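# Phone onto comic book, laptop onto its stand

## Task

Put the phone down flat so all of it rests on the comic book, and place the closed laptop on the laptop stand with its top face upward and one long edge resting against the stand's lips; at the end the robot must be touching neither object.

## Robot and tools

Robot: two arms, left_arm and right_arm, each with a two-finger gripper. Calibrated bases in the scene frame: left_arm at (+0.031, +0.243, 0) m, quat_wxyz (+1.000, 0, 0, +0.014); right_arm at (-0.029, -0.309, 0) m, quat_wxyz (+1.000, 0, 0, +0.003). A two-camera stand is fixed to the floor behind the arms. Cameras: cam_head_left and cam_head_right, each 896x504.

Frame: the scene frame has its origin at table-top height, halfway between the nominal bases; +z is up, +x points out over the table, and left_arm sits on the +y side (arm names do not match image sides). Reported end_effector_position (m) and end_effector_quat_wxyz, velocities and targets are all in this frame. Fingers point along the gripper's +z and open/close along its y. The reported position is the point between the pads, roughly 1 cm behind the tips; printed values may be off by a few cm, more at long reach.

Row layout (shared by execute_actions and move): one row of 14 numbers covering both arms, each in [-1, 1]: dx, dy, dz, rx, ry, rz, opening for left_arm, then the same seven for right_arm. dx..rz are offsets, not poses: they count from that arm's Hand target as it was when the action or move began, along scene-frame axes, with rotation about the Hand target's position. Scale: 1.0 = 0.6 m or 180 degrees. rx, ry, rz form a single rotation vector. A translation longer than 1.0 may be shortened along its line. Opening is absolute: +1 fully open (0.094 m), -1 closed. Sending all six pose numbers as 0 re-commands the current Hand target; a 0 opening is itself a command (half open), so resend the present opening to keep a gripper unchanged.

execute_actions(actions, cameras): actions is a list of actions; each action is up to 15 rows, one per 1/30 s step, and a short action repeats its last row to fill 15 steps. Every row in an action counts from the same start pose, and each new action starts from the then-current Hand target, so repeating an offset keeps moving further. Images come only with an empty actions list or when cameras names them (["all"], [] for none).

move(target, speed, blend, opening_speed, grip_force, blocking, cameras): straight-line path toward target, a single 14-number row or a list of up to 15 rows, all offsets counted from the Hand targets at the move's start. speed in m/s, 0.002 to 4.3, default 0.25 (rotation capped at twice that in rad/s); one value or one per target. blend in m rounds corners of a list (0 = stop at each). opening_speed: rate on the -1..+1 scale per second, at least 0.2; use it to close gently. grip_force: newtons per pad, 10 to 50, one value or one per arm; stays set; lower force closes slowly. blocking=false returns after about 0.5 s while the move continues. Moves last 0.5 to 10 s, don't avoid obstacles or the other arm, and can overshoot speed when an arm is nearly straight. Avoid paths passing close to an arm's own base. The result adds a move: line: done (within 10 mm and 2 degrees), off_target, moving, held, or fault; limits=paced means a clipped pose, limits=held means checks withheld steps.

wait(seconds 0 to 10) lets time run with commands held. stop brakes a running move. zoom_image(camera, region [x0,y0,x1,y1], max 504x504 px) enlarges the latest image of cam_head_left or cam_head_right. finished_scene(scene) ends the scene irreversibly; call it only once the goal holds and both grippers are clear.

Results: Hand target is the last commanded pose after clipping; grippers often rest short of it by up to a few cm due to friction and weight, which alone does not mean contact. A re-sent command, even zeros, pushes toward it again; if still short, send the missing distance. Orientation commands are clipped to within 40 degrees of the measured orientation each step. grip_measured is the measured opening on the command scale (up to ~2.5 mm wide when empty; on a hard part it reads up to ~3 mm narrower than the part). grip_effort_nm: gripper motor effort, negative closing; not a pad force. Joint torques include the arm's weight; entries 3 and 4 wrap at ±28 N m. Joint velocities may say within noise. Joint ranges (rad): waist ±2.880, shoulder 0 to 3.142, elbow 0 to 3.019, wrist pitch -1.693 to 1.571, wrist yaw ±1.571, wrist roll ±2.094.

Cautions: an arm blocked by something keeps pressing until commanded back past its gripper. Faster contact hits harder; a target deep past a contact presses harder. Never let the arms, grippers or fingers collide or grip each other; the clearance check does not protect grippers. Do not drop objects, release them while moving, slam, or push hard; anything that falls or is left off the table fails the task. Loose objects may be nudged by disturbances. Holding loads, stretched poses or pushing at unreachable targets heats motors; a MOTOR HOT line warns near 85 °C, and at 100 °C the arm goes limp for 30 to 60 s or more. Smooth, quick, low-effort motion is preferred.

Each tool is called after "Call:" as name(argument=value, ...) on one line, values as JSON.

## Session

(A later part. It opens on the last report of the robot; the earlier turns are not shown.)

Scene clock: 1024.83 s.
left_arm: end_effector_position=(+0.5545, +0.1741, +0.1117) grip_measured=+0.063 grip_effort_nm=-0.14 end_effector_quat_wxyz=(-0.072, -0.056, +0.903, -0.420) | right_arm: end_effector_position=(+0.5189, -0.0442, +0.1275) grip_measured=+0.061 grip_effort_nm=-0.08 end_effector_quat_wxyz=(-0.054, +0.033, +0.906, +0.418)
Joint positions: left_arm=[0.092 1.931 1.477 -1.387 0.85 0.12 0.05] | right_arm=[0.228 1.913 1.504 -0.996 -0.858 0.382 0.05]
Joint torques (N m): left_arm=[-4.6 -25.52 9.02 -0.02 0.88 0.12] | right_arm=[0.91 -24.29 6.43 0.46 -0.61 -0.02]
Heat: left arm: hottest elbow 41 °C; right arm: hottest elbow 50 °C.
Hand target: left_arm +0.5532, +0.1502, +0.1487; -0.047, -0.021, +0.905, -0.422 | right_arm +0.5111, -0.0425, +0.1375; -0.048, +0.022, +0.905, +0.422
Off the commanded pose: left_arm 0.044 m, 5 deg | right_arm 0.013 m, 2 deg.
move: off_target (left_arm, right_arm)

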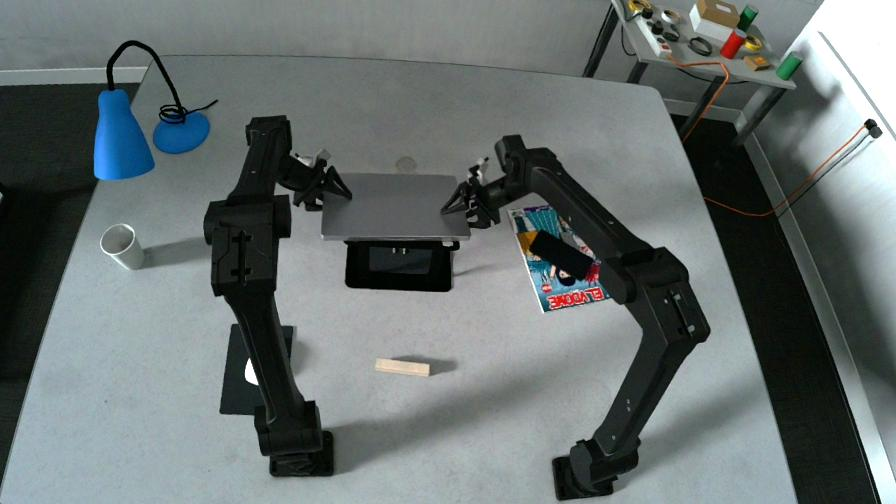

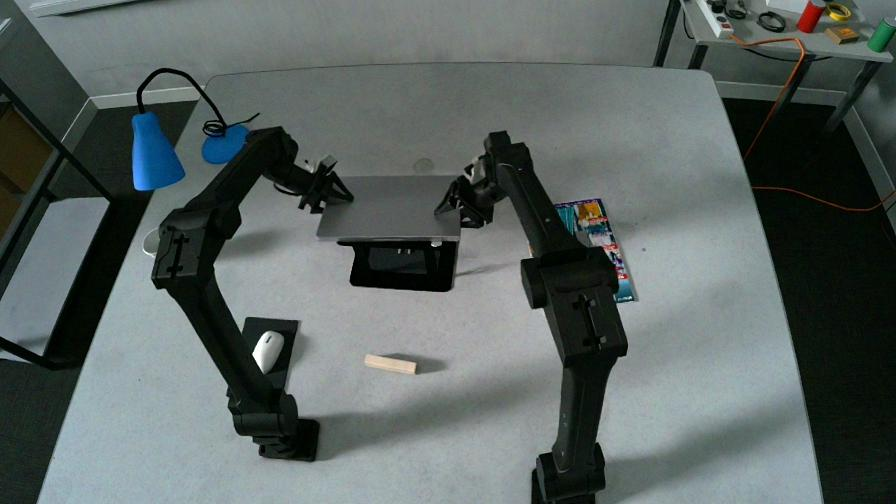

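Call:
move(target=[[0.0, 0.0, 0.055, 0, 0, 0, 0.06, 0.0, 0.0, 0.03, 0, 0, 0, 0.06], [-0.07, 0.0, 0.055, 0, 0, 0, 0.06, -0.07, 0.0, 0.03, 0, 0, 0, 0.06]], speed=[0.08, 0.08], blend=[0, 0], cameras=["all"])

Call:
zoom_image(camera="cam_head_right", region=[270, 150, 570, 320])

Call:
zoom_image(camera="cam_head_left", region=[270, 150, 570, 320])

Scene clock: 1036.23 s.
left_arm: end_effector_position=(+0.5090, +0.1646, +0.1401) grip_measured=+0.063 grip_effort_nm=-0.13 end_effector_quat_wxyz=(-0.088, -0.056, +0.903, -0.416) | right_arm: end_effector_position=(+0.4789, -0.0564, +0.1355) grip_measured=+0.061 grip_effort_nm=-0.09 end_effector_quat_wxyz=(-0.060, +0.046, +0.906, +0.416)
Joint positions: left_arm=[0.081 1.807 1.371 -1.433 0.841 0.119 0.05] | right_arm=[0.224 1.807 1.369 -0.975 -0.857 0.402 0.05]
Joint torques (N m): left_arm=[-3.55 -24.53 10.03 -0.06 1.2 0.19] | right_arm=[2.49 -22.95 6.97 0.28 -0.53 0.02]
Heat: left arm: hottest elbow 40 °C; right arm: hottest elbow 47 °C.
Hand target: left_arm +0.5111, +0.1501, +0.1817; -0.048, -0.022, +0.905, -0.422 | right_arm +0.4691, -0.0425, +0.1553; -0.048, +0.022, +0.905, +0.422
Off the commanded pose: left_arm 0.044 m, 6 deg | right_arm 0.026 m, 3 deg.
move: off_target (left_arm, right_arm)

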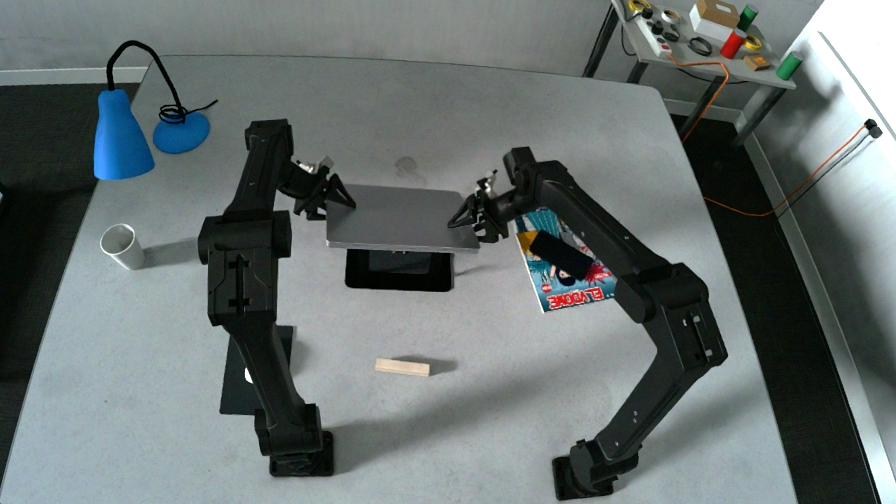

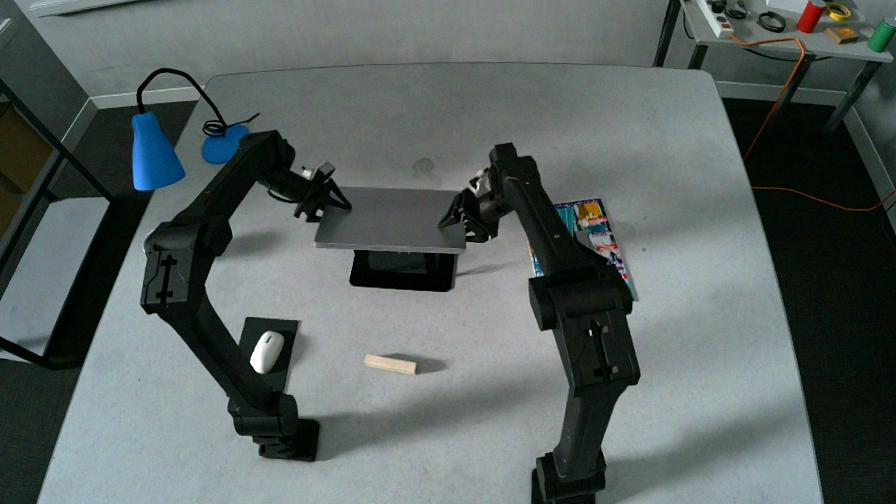

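Scaled by 1.680.

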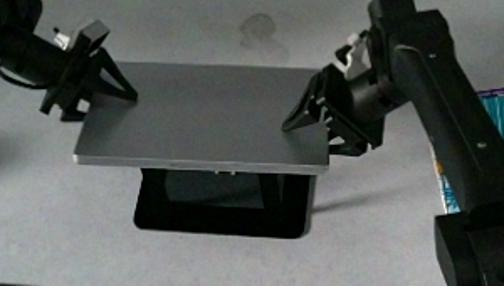

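Scaled by 1.680.

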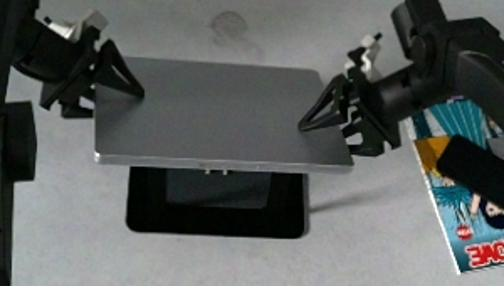

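Call:
move(target=[[0.0, 0.06, 0.0, 0, 0, 0, 0.06, 0.0, 0.0, 0.0, 0, 0, 0, 0.06]], speed=[0.05], cameras=["all"])

Call:
zoom_image(camera="cam_head_left", region=[270, 150, 570, 320])

Scene clock: 1047.40 s.
left_arm: end_effector_position=(+0.5003, +0.1868, +0.1408) grip_measured=+0.063 grip_effort_nm=-0.13 end_effector_quat_wxyz=(-0.086, -0.039, +0.905, -0.415) | right_arm: end_effector_position=(+0.4759, -0.0584, +0.1305) grip_measured=+0.061 grip_effort_nm=-0.09 end_effector_quat_wxyz=(-0.069, +0.062, +0.908, +0.409)
Joint positions: left_arm=[0.125 1.807 1.371 -1.491 0.817 0.223 0.05] | right_arm=[0.224 1.806 1.359 -0.975 -0.847 0.432 0.05]
Joint torques (N m): left_arm=[-2.2 -22.18 12.72 -1.09 1.37 0.21] | right_arm=[2.49 -23.53 7.65 0.61 -0.86 -0.21]
Motor temperatures (°C): left_arm=[23 30 39 24 32 24 26] | right_arm=[26 39 45 25 28 23 25]
Heat: left arm: hottest elbow 39 °C; right arm: hottest elbow 45 °C.
Hand target: left_arm +0.5112, +0.1861, +0.1817; -0.048, -0.021, +0.905, -0.422 | right_arm +0.4692, -0.0425, +0.1556; -0.048, +0.022, +0.905, +0.422
Off the commanded pose: left_arm 0.042 m, 5 deg | right_arm 0.030 m, 5 deg.
move: off_target (left_arm, right_arm)

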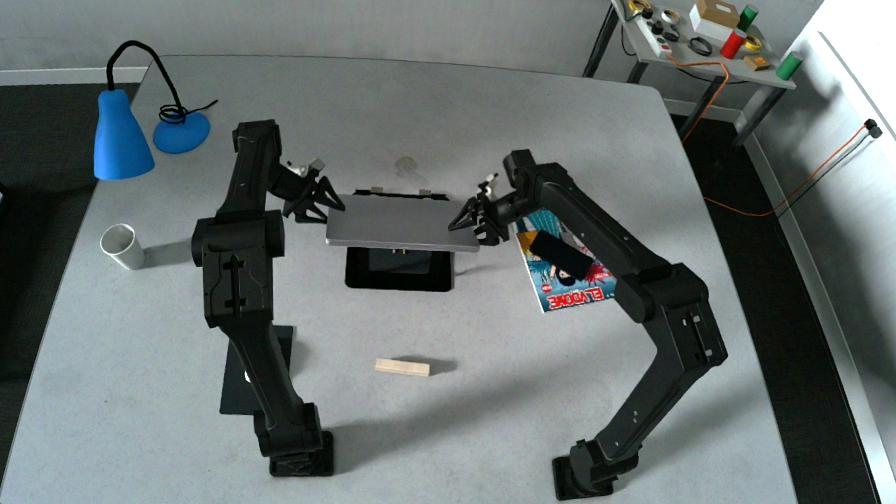

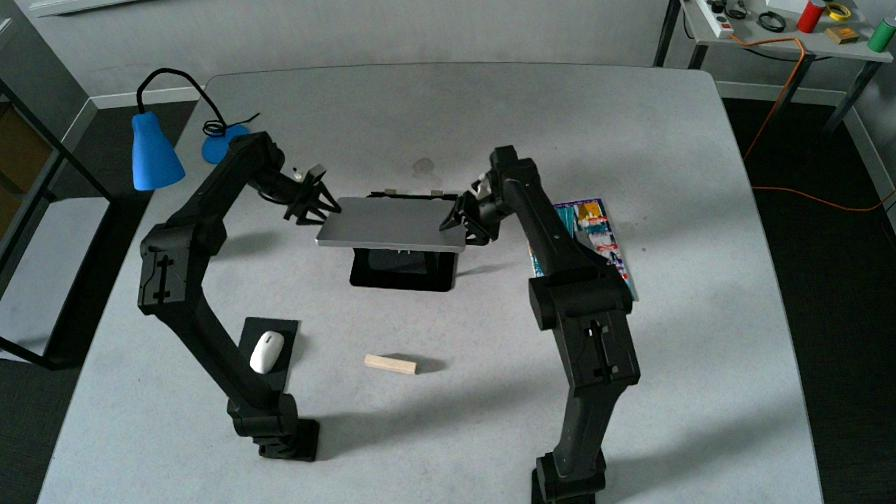

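Scaled by 1.680.

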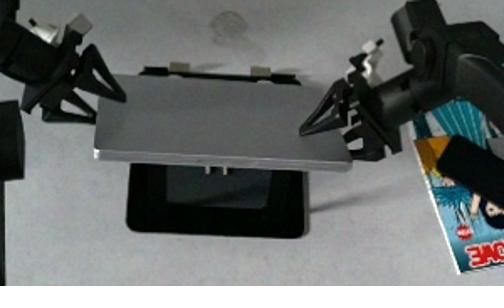

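Call:
move(target=[[0.0, 0.0, -0.05, 0, 0, 0, 0.06, 0.0, -0.02, -0.04, 0, 0, 0, 0.06]], speed=[0.05], cameras=["all"])

Call:
zoom_image(camera="cam_head_left", region=[300, 160, 520, 310])

Call:
zoom_image(camera="cam_head_right", region=[280, 160, 500, 310])

Scene clock: 1052.57 s.
left_arm: end_effector_position=(+0.5048, +0.1875, +0.1362) grip_measured=+0.063 grip_effort_nm=-0.13 end_effector_quat_wxyz=(-0.071, -0.032, +0.907, -0.413) | right_arm: end_effector_position=(+0.4764, -0.0586, +0.1271) grip_measured=+0.061 grip_effort_nm=-0.09 end_effector_quat_wxyz=(-0.060, +0.051, +0.905, +0.417)
Joint positions: left_arm=[0.125 1.807 1.364 -1.451 0.817 0.224 0.05] | right_arm=[0.221 1.806 1.343 -0.944 -0.859 0.413 0.05]
Joint torques (N m): left_arm=[-1.61 -19.43 9.81 -0.03 1.36 0.2] | right_arm=[1.2 -21.48 6.3 0.7 -0.59 -0.34]
Heat: left arm: hottest elbow 39 °C; right arm: hottest elbow 44 °C.
Hand target: left_arm +0.5112, +0.1861, +0.1518; -0.047, -0.021, +0.905, -0.422 | right_arm +0.4692, -0.0545, +0.1315; -0.048, +0.022, +0.905, +0.422
Off the commanded pose: left_arm 0.017 m, 3 deg | right_arm 0.009 m, 4 deg.
move: off_target (left_arm, right_arm)

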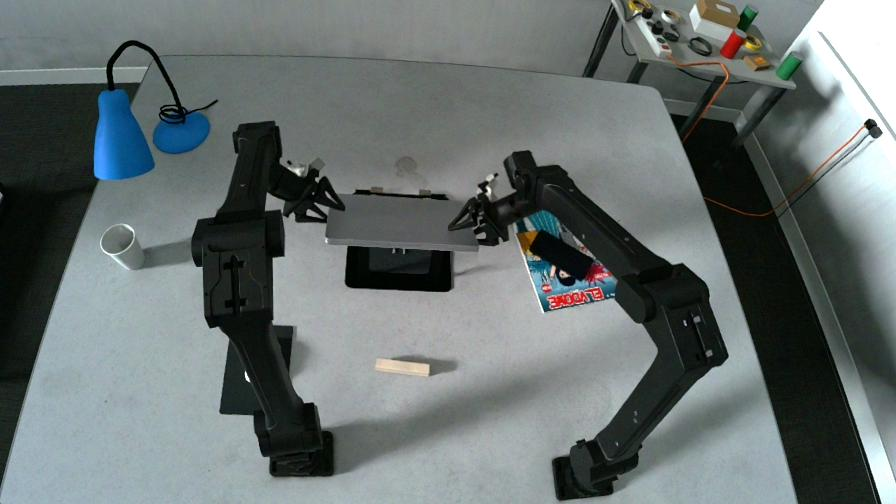

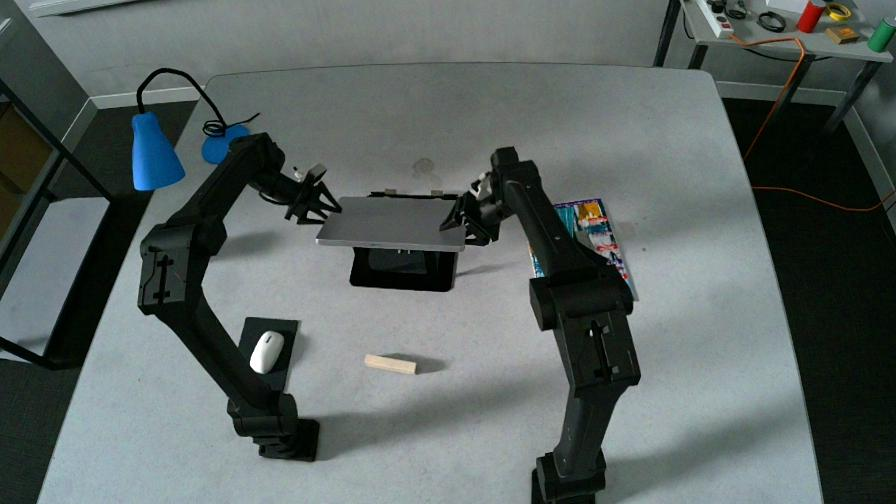

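Scaled by 2.291.

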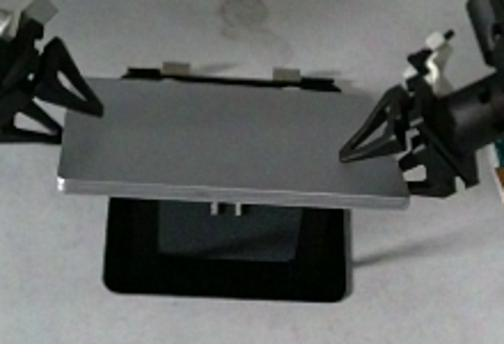

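Scaled by 2.291.

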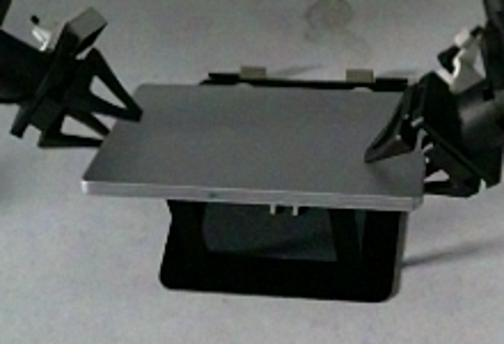

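Call:
move(target=[[0.0, 0.0, -0.06, 0, 0, 0, 0.06, 0.0, -0.0, -0.05, 0, 0, 0, 0.06]], speed=[0.05], cameras=["all"])

Call:
zoom_image(camera="cam_head_left", region=[300, 160, 520, 310])

Call:
zoom_image(camera="cam_head_right", region=[280, 160, 500, 310])

Scene clock: 1057.67 s.
left_arm: end_effector_position=(+0.5094, +0.1870, +0.1192) grip_measured=+0.062 grip_effort_nm=-0.10 end_effector_quat_wxyz=(-0.053, -0.026, +0.907, -0.416) | right_arm: end_effector_position=(+0.4810, -0.0580, +0.1227) grip_measured=+0.061 grip_effort_nm=-0.09 end_effector_quat_wxyz=(-0.036, +0.034, +0.903, +0.427)
Joint positions: left_arm=[0.126 1.819 1.334 -1.372 0.829 0.224 0.05] | right_arm=[0.218 1.805 1.32 -0.873 -0.868 0.398 0.05]
Joint torques (N m): left_arm=[-1.49 -16.85 8.12 0.25 0.97 0.14] | right_arm=[1.32 -18.08 5.5 0.64 -0.3 -0.22]
Heat: left arm: hottest elbow 39 °C; right arm: hottest elbow 43 °C.
Hand target: left_arm +0.5112, +0.1862, +0.1158; -0.048, -0.022, +0.905, -0.422 | right_arm +0.4691, -0.0545, +0.1014; -0.048, +0.022, +0.905, +0.422
Off the commanded pose: left_arm 0.004 m, 1 deg | right_arm 0.025 m, 2 deg.
move: off_target (right_arm)

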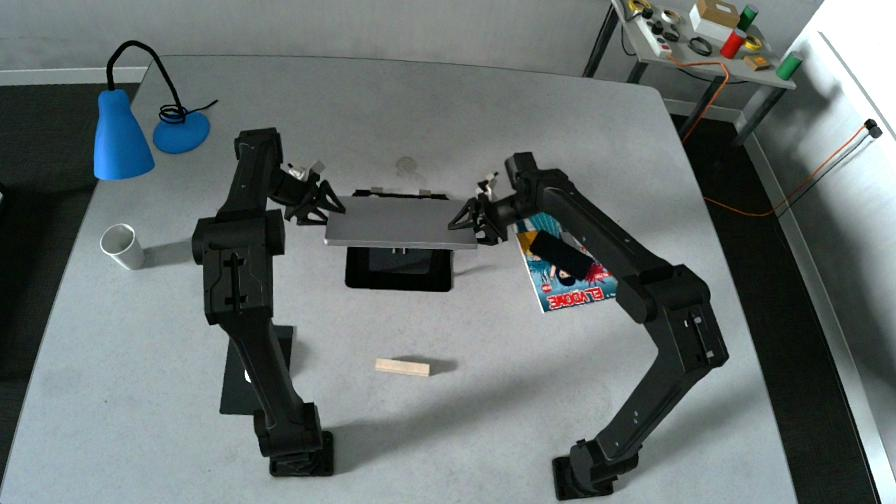

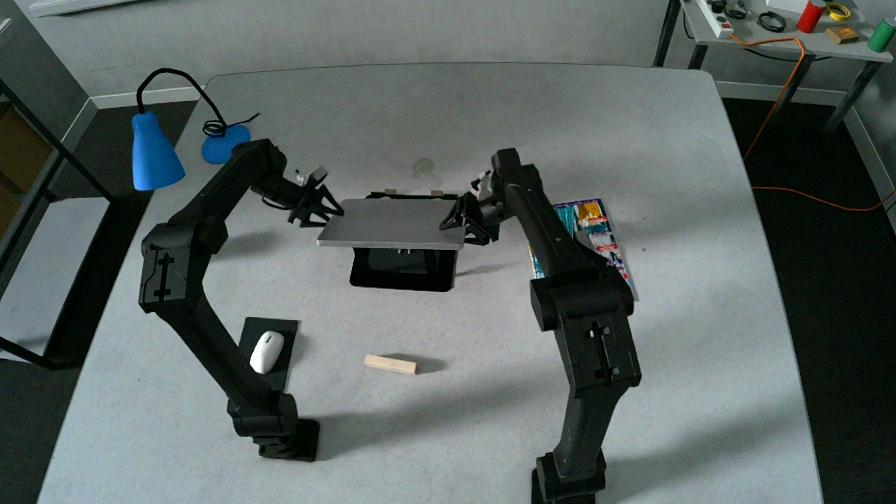

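Scaled by 2.291.

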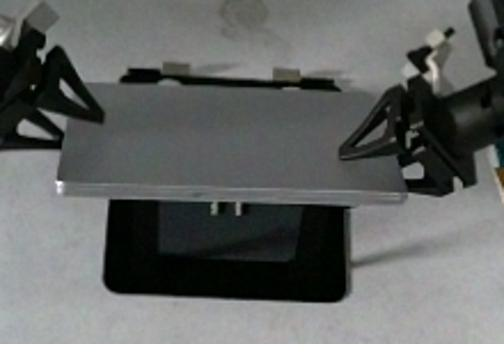

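Scaled by 2.291.

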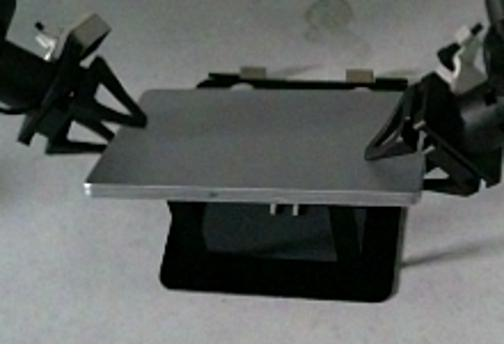

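Call:
move(target=[[0.0, 0.0, 0.0, 0, 0, 0, 0.35, 0.0, -0.0, 0.0, 0, 0, 0, 0.35]], speed=[0.05], opening_speed=0.25, cameras=["all"])

Call:
zoom_image(camera="cam_head_left", region=[300, 160, 520, 310])

Call:
zoom_image(camera="cam_head_right", region=[280, 160, 500, 310])

Scene clock: 1063.30 s.
left_arm: end_effector_position=(+0.5108, +0.1860, +0.1202) grip_measured=+0.347 grip_effort_nm=0.13 end_effector_quat_wxyz=(-0.049, -0.025, +0.906, -0.420) | right_arm: end_effector_position=(+0.4802, -0.0583, +0.1204) grip_measured=+0.348 grip_effort_nm=0.06 end_effector_quat_wxyz=(-0.031, +0.024, +0.903, +0.427)
Joint positions: left_arm=[0.126 1.819 1.334 -1.367 0.839 0.227 0.063] | right_arm=[0.218 1.805 1.313 -0.865 -0.867 0.376 0.063]
Joint torques (N m): left_arm=[-1.73 -17.32 8.32 0.25 0.55 0.15] | right_arm=[1.38 -18.26 5.91 0.47 -0.33 0.01]
Heat: left arm: hottest elbow 39 °C; right arm: hottest elbow 43 °C.
Hand target: left_arm +0.5112, +0.1862, +0.1157; -0.048, -0.022, +0.905, -0.422 | right_arm +0.4691, -0.0545, +0.1015; -0.048, +0.022, +0.905, +0.422
Off the commanded pose: left_arm 0.004 m, 0 deg | right_arm 0.022 m, 2 deg.
move: off_target (right_arm)

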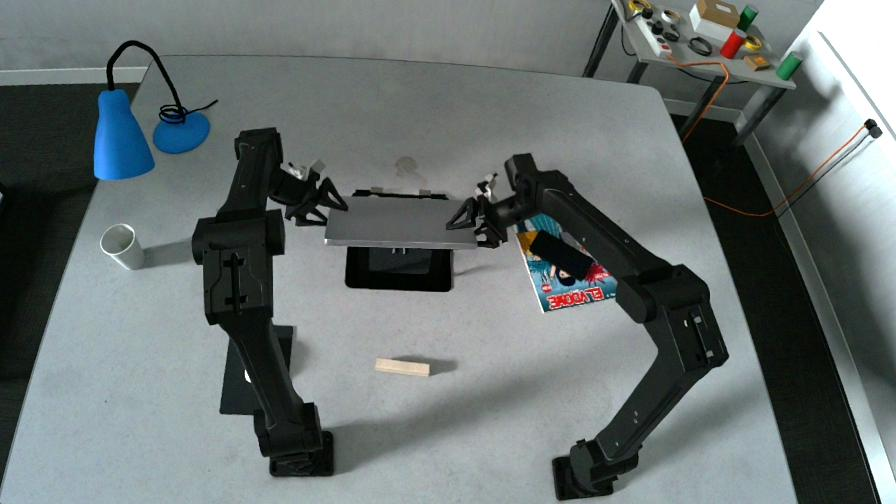

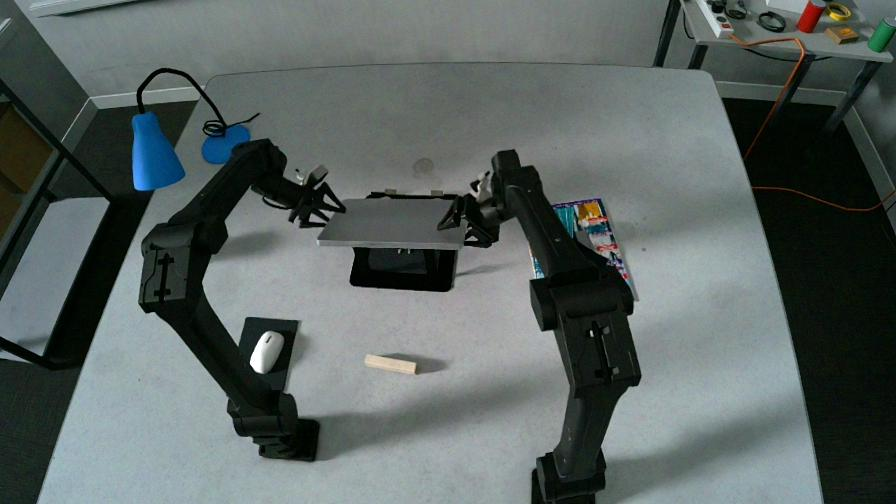

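Scaled by 2.291.

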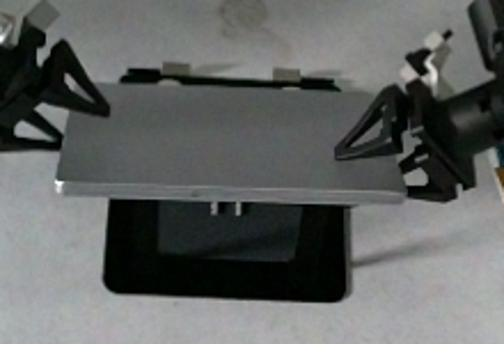

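Scaled by 2.291.

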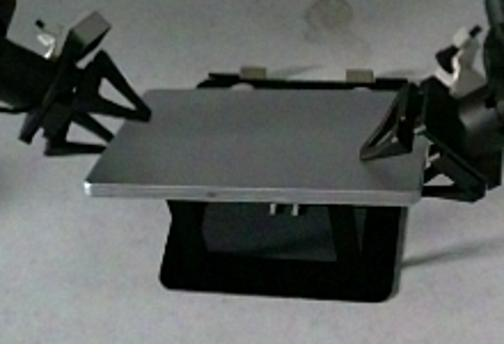

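Call:
move(target=[[0.0, 0.1, 0.075, 0, 0, 0, 0.35, 0.0, -0.1, 0.09, 0, 0, 0, 0.35], [0.0, 0.15, 0.2, 0, 0, 0, 0.35, 0.0, -0.15, 0.2, 0, 0, 0, 0.35]], speed=[0.08, 0.15], blend=[0.01, 0], cameras=["all"])

Call:
zoom_image(camera="cam_head_left", region=[300, 160, 520, 310])

Call:
zoom_image(camera="cam_head_right", region=[280, 160, 500, 310])

Scene clock: 1072.93 s.
left_arm: end_effector_position=(+0.4980, +0.2656, +0.2131) grip_measured=+0.348 grip_effort_nm=0.13 end_effector_quat_wxyz=(-0.024, -0.044, +0.910, -0.412) | right_arm: end_effector_position=(+0.4521, -0.1408, +0.1995) grip_measured=+0.349 grip_effort_nm=0.04 end_effector_quat_wxyz=(-0.074, +0.032, +0.904, +0.419)
Joint positions: left_arm=[0.289 1.731 1.476 -1.668 0.792 0.37 0.063] | right_arm=[0.067 1.71 1.412 -1.353 -0.876 0.106 0.063]
Joint torques (N m): left_arm=[0.26 -18.37 14.74 -0.98 0.38 0.01] | right_arm=[-0.21 -18.84 11.93 -0.27 -0.43 0.05]
Heat: left arm: hottest elbow 38 °C; right arm: hottest elbow 42 °C.
Hand target: left_arm +0.5112, +0.2761, +0.2358; -0.048, -0.022, +0.905, -0.422 | right_arm +0.4691, -0.1445, +0.2215; -0.048, +0.022, +0.905, +0.422
Off the commanded pose: left_arm 0.028 m, 4 deg | right_arm 0.028 m, 3 deg.
joint sent to its limit (left arm) — joint 4 (wrist pitch), lower limit. The joint targets are off in orientation, not in position.
move: off_target (left_arm, right_arm)

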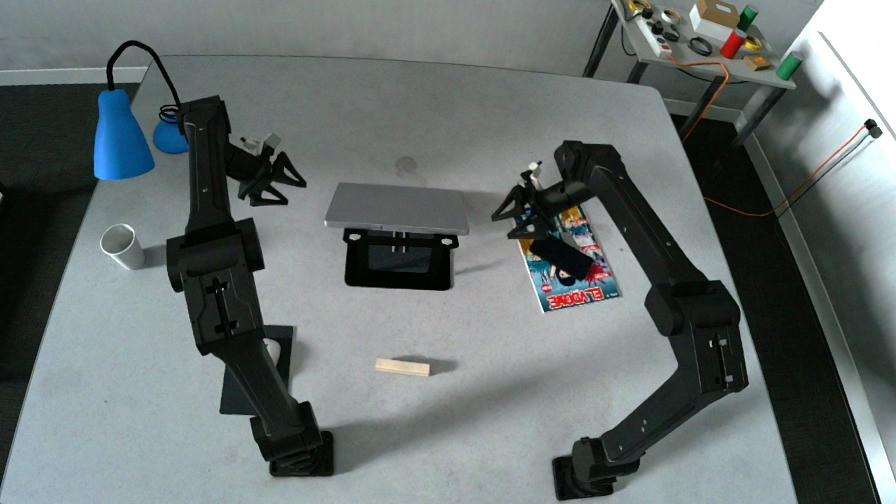

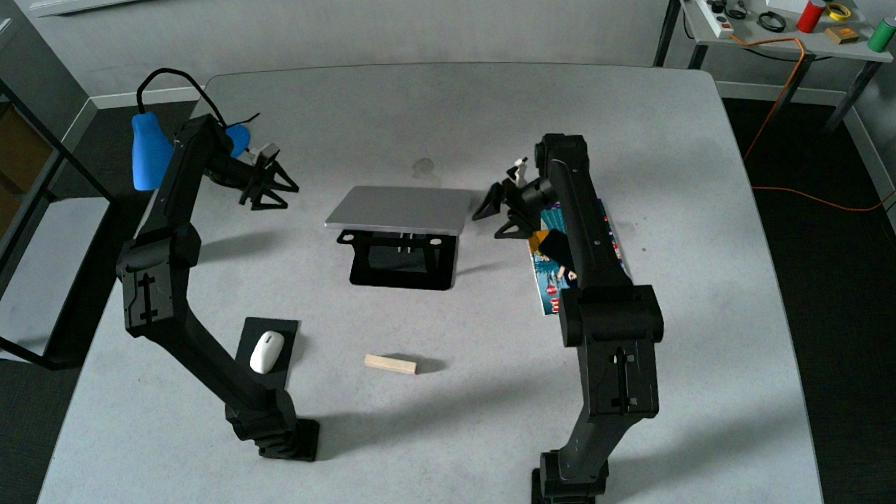

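Scaled by 2.291.

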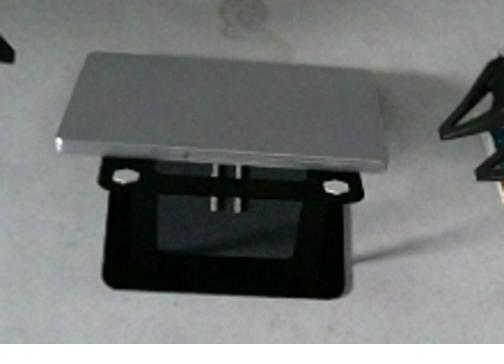

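Scaled by 2.291.

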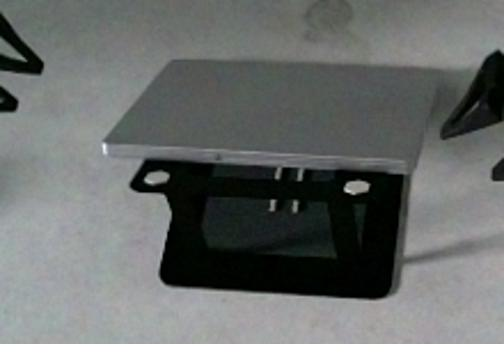

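Call:
zoom_image(camera="cam_head_left", region=[310, 165, 480, 260])

Call:
zoom_image(camera="cam_head_right", region=[310, 165, 480, 260])

Scaled by 2.965.

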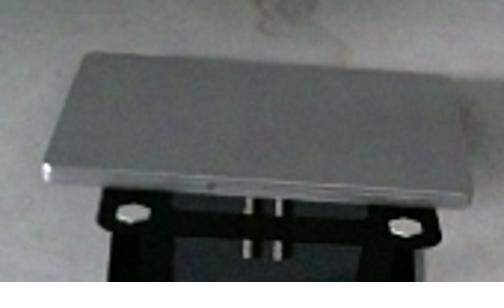

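Scaled by 2.965.

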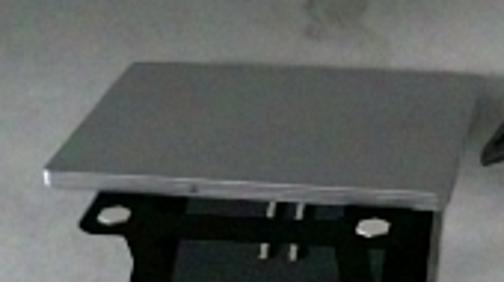

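Call:
move(target=[[-0.252, -0.01, 0.023, -0.0523, -0.1047, 0.501, -1, -0.1, -0.1, 0.0, 0, 0, 0, 0.35], [-0.252, -0.327, -0.06, -0.0523, -0.1047, 0.501, -1, -0.2, -0.15, 0.0, 0, 0, 0, 0.35]], speed=[0.4, 0.3], blend=[0.03, 0], cameras=["all"])

Call:
zoom_image(camera="cam_head_left", region=[310, 165, 480, 300])

Call:
zoom_image(camera="cam_head_right", region=[310, 165, 480, 300])

Scene clock: 1145.73 s.
left_arm: end_effector_position=(+0.3492, +0.0959, +0.1740) grip_measured=-0.981 grip_effort_nm=-0.99 end_effector_quat_wxyz=(-0.398, +0.588, -0.602, +0.366) | right_arm: end_effector_position=(+0.3559, -0.2306, +0.2204) grip_measured=+0.349 grip_effort_nm=0.04 end_effector_quat_wxyz=(-0.047, +0.018, +0.905, +0.422)
Joint positions: left_arm=[-0.784 0.829 0.37 -0.115 -0.699 -1.911 0.001] | right_arm=[-0.14 1.478 1.184 -1.54 -0.846 -0.214 0.063]
Joint torques (N m): left_arm=[-2.26 -3.49 15.25 2.43 -0.44 -0.01] | right_arm=[-0.21 -15.09 6.52 -0.59 -0.36 0.04]
Motor temperatures (°C): left_arm=[22 28 44 24 29 24 27] | right_arm=[26 36 50 25 27 23 25]
Heat: left arm: hottest elbow 44 °C; right arm: hottest elbow 50 °C.
Hand target: left_arm +0.3600, +0.0799, +0.1998; -0.396, +0.586, -0.586, +0.395 | right_arm +0.3492, -0.2345, +0.2215; -0.048, +0.022, +0.905, +0.422
Off the commanded pose: left_arm 0.032 m, 4 deg | right_arm 0.008 m, 0 deg.
move: off_target (left_arm)

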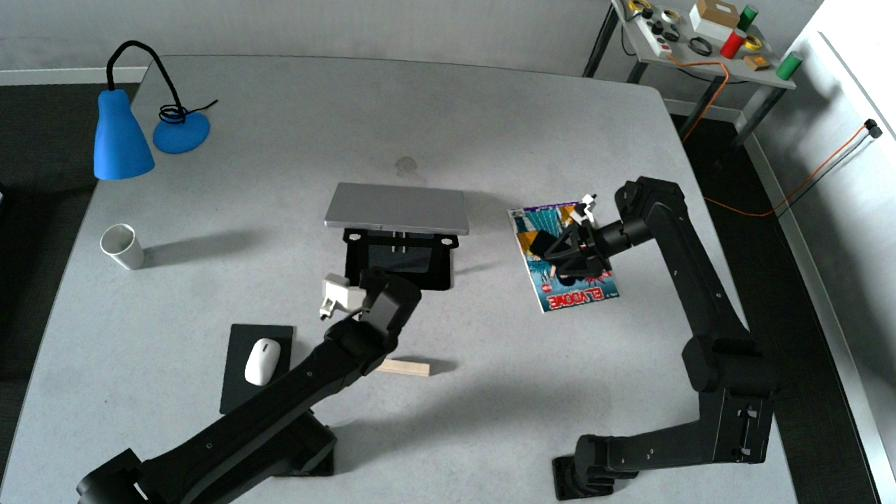

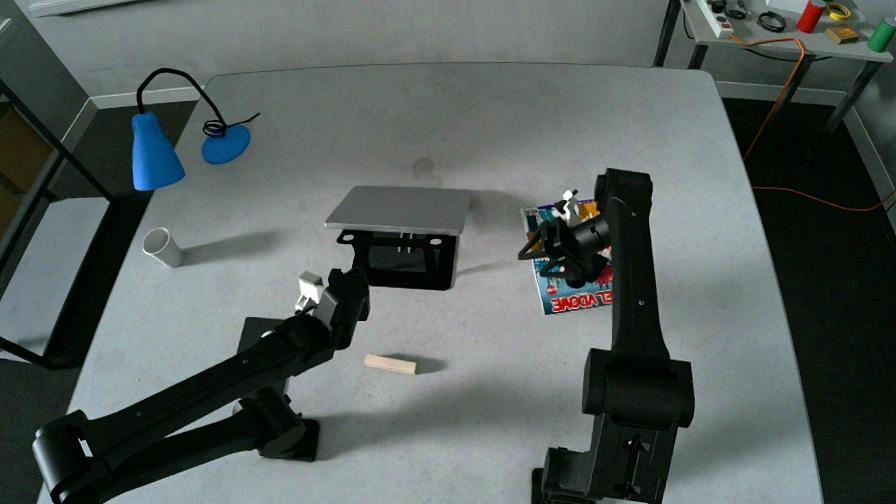

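Scaled by 2.965.

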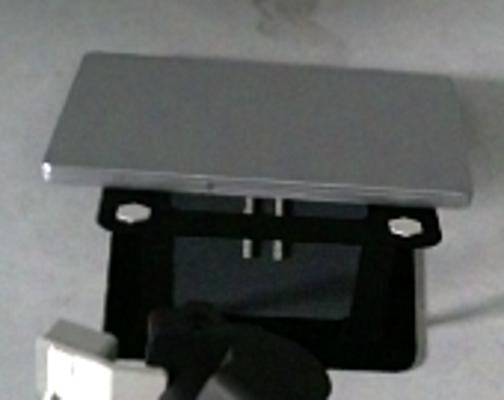

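Scaled by 2.965.

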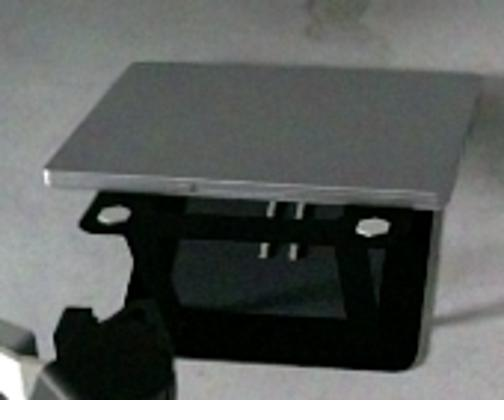

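Call:
move(target=[[0.118, -0.023, -0.015, 0, 0.1556, 0, -1, 0, 0, 0.0, 0, 0, 0, 0.35]], speed=[0.2], cameras=["all"])

Call:
zoom_image(camera="cam_head_left", region=[310, 165, 480, 300])

Call:
zoom_image(camera="cam_head_right", region=[310, 165, 480, 300])

Scene clock: 1157.17 s.
left_arm: end_effector_position=(+0.4073, +0.0742, +0.1606) grip_measured=-0.981 grip_effort_nm=-0.99 end_effector_quat_wxyz=(-0.237, +0.659, -0.680, +0.217) | right_arm: end_effector_position=(+0.3559, -0.2306, +0.2204) grip_measured=+0.349 grip_effort_nm=0.04 end_effector_quat_wxyz=(-0.047, +0.018, +0.905, +0.422)
Joint positions: left_arm=[-0.592 1.142 0.76 -0.621 -0.347 -2 0.001] | right_arm=[-0.14 1.478 1.184 -1.54 -0.846 -0.214 0.063]
Joint torques (N m): left_arm=[0.26 -7.47 17.36 0.59 -0.18 -0.02] | right_arm=[-0.26 -15.09 6.52 -0.59 -0.36 0.03]
Heat: left arm: hottest elbow 44 °C; right arm: hottest elbow 47 °C.
Hand target: left_arm +0.4307, +0.0662, +0.1907; -0.242, +0.665, -0.664, +0.241 | right_arm +0.3492, -0.2345, +0.2215; -0.047, +0.022, +0.905, +0.422
Off the commanded pose: left_arm 0.039 m, 3 deg | right_arm 0.008 m, 0 deg.
move: off_target (left_arm)

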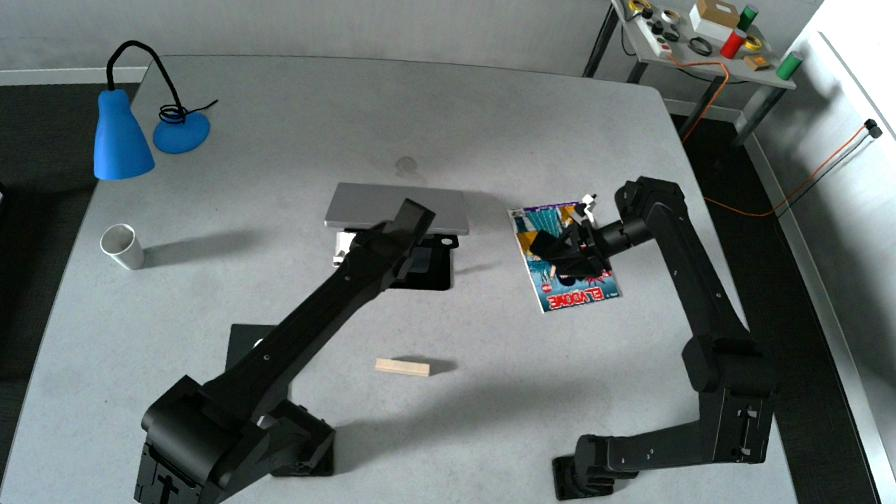

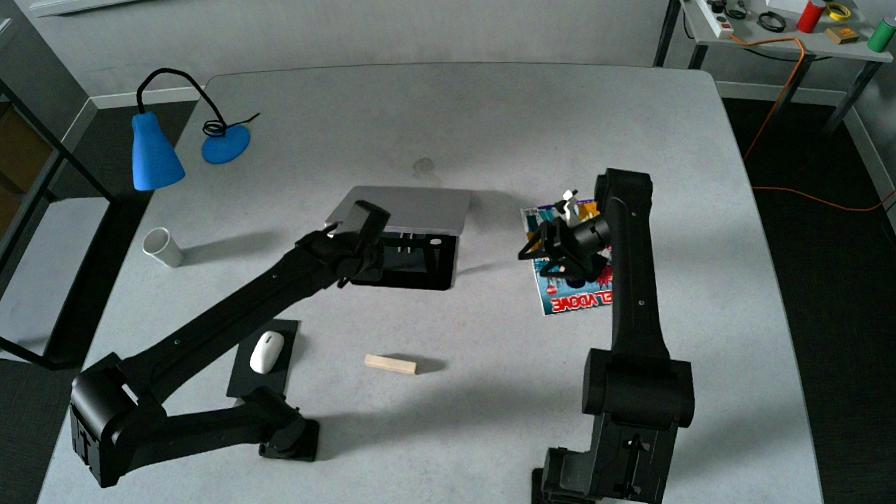

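Scaled by 2.965.

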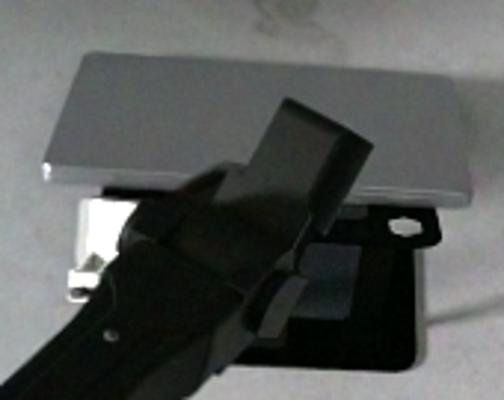

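Scaled by 2.965.

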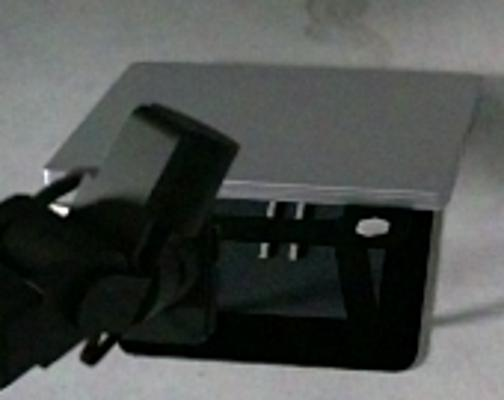

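Call:
move(target=[[0.065, -0.005, -0.055, 0, 0, 0, -1, 0, 0, 0.0, 0, 0, 0, 0.35], [0.15, -0.005, -0.088, 0, 0, 0, -1, 0, 0, 0.0, 0, 0, 0, 0.35]], speed=[0.12, 0.06], blend=[0.01, 0], cameras=["all"])

Call:
zoom_image(camera="cam_head_left", region=[310, 165, 480, 300])

Call:
zoom_image(camera="cam_head_right", region=[310, 165, 480, 300])

Scene clock: 1163.20 s.
left_arm: end_effector_position=(+0.4600, +0.0775, +0.0931) grip_measured=-0.981 grip_effort_nm=-0.97 end_effector_quat_wxyz=(-0.217, +0.663, -0.694, +0.181) | right_arm: end_effector_position=(+0.3559, -0.2306, +0.2204) grip_measured=+0.349 grip_effort_nm=0.04 end_effector_quat_wxyz=(-0.047, +0.018, +0.905, +0.422)
Joint positions: left_arm=[-0.501 1.395 0.809 -0.48 -0.282 -1.923 0.001] | right_arm=[-0.14 1.478 1.184 -1.54 -0.846 -0.214 0.063]
Joint torques (N m): left_arm=[0.97 -10.52 19.67 2.85 -0.28 0.08] | right_arm=[-0.26 -15.09 6.52 -0.61 -0.35 0.04]
Heat: left arm: hottest elbow 44 °C; right arm: hottest elbow 46 °C.
Hand target: left_arm +0.5207, +0.0632, +0.1379; -0.242, +0.664, -0.665, +0.241 | right_arm +0.3492, -0.2345, +0.2215; -0.047, +0.022, +0.905, +0.422
Off the commanded pose: left_arm 0.077 m, 8 deg | right_arm 0.008 m, 0 deg.
move: off_target (left_arm)

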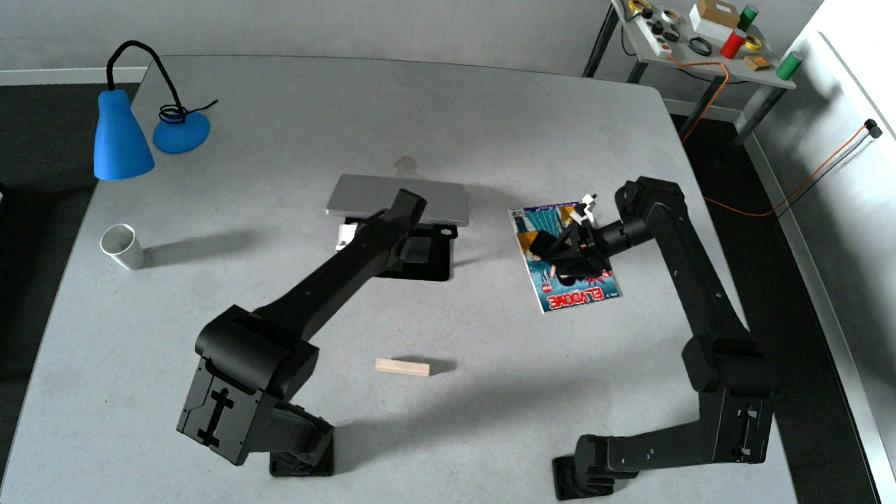

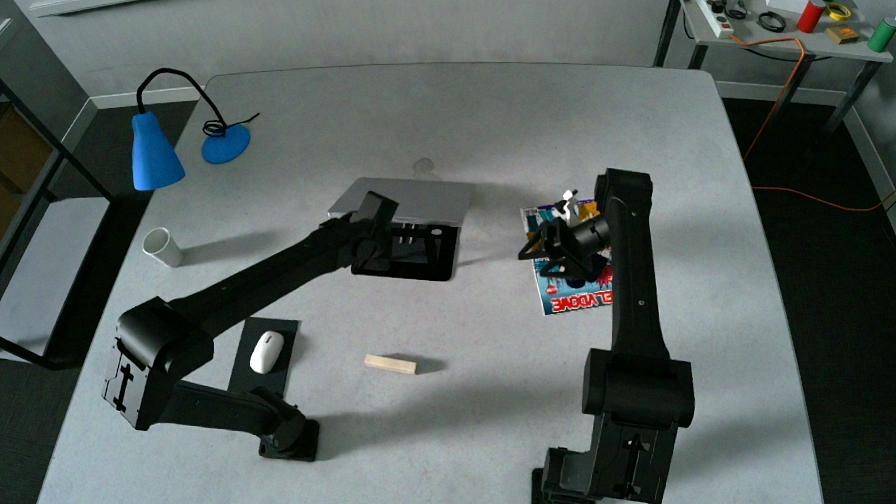

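Scaled by 2.965.

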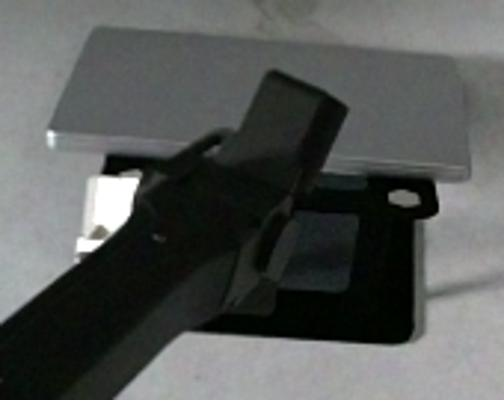

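Scaled by 2.965.

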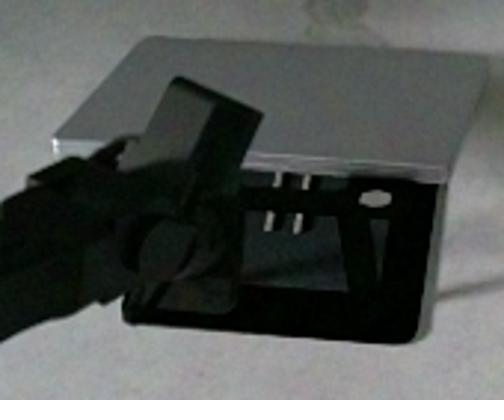

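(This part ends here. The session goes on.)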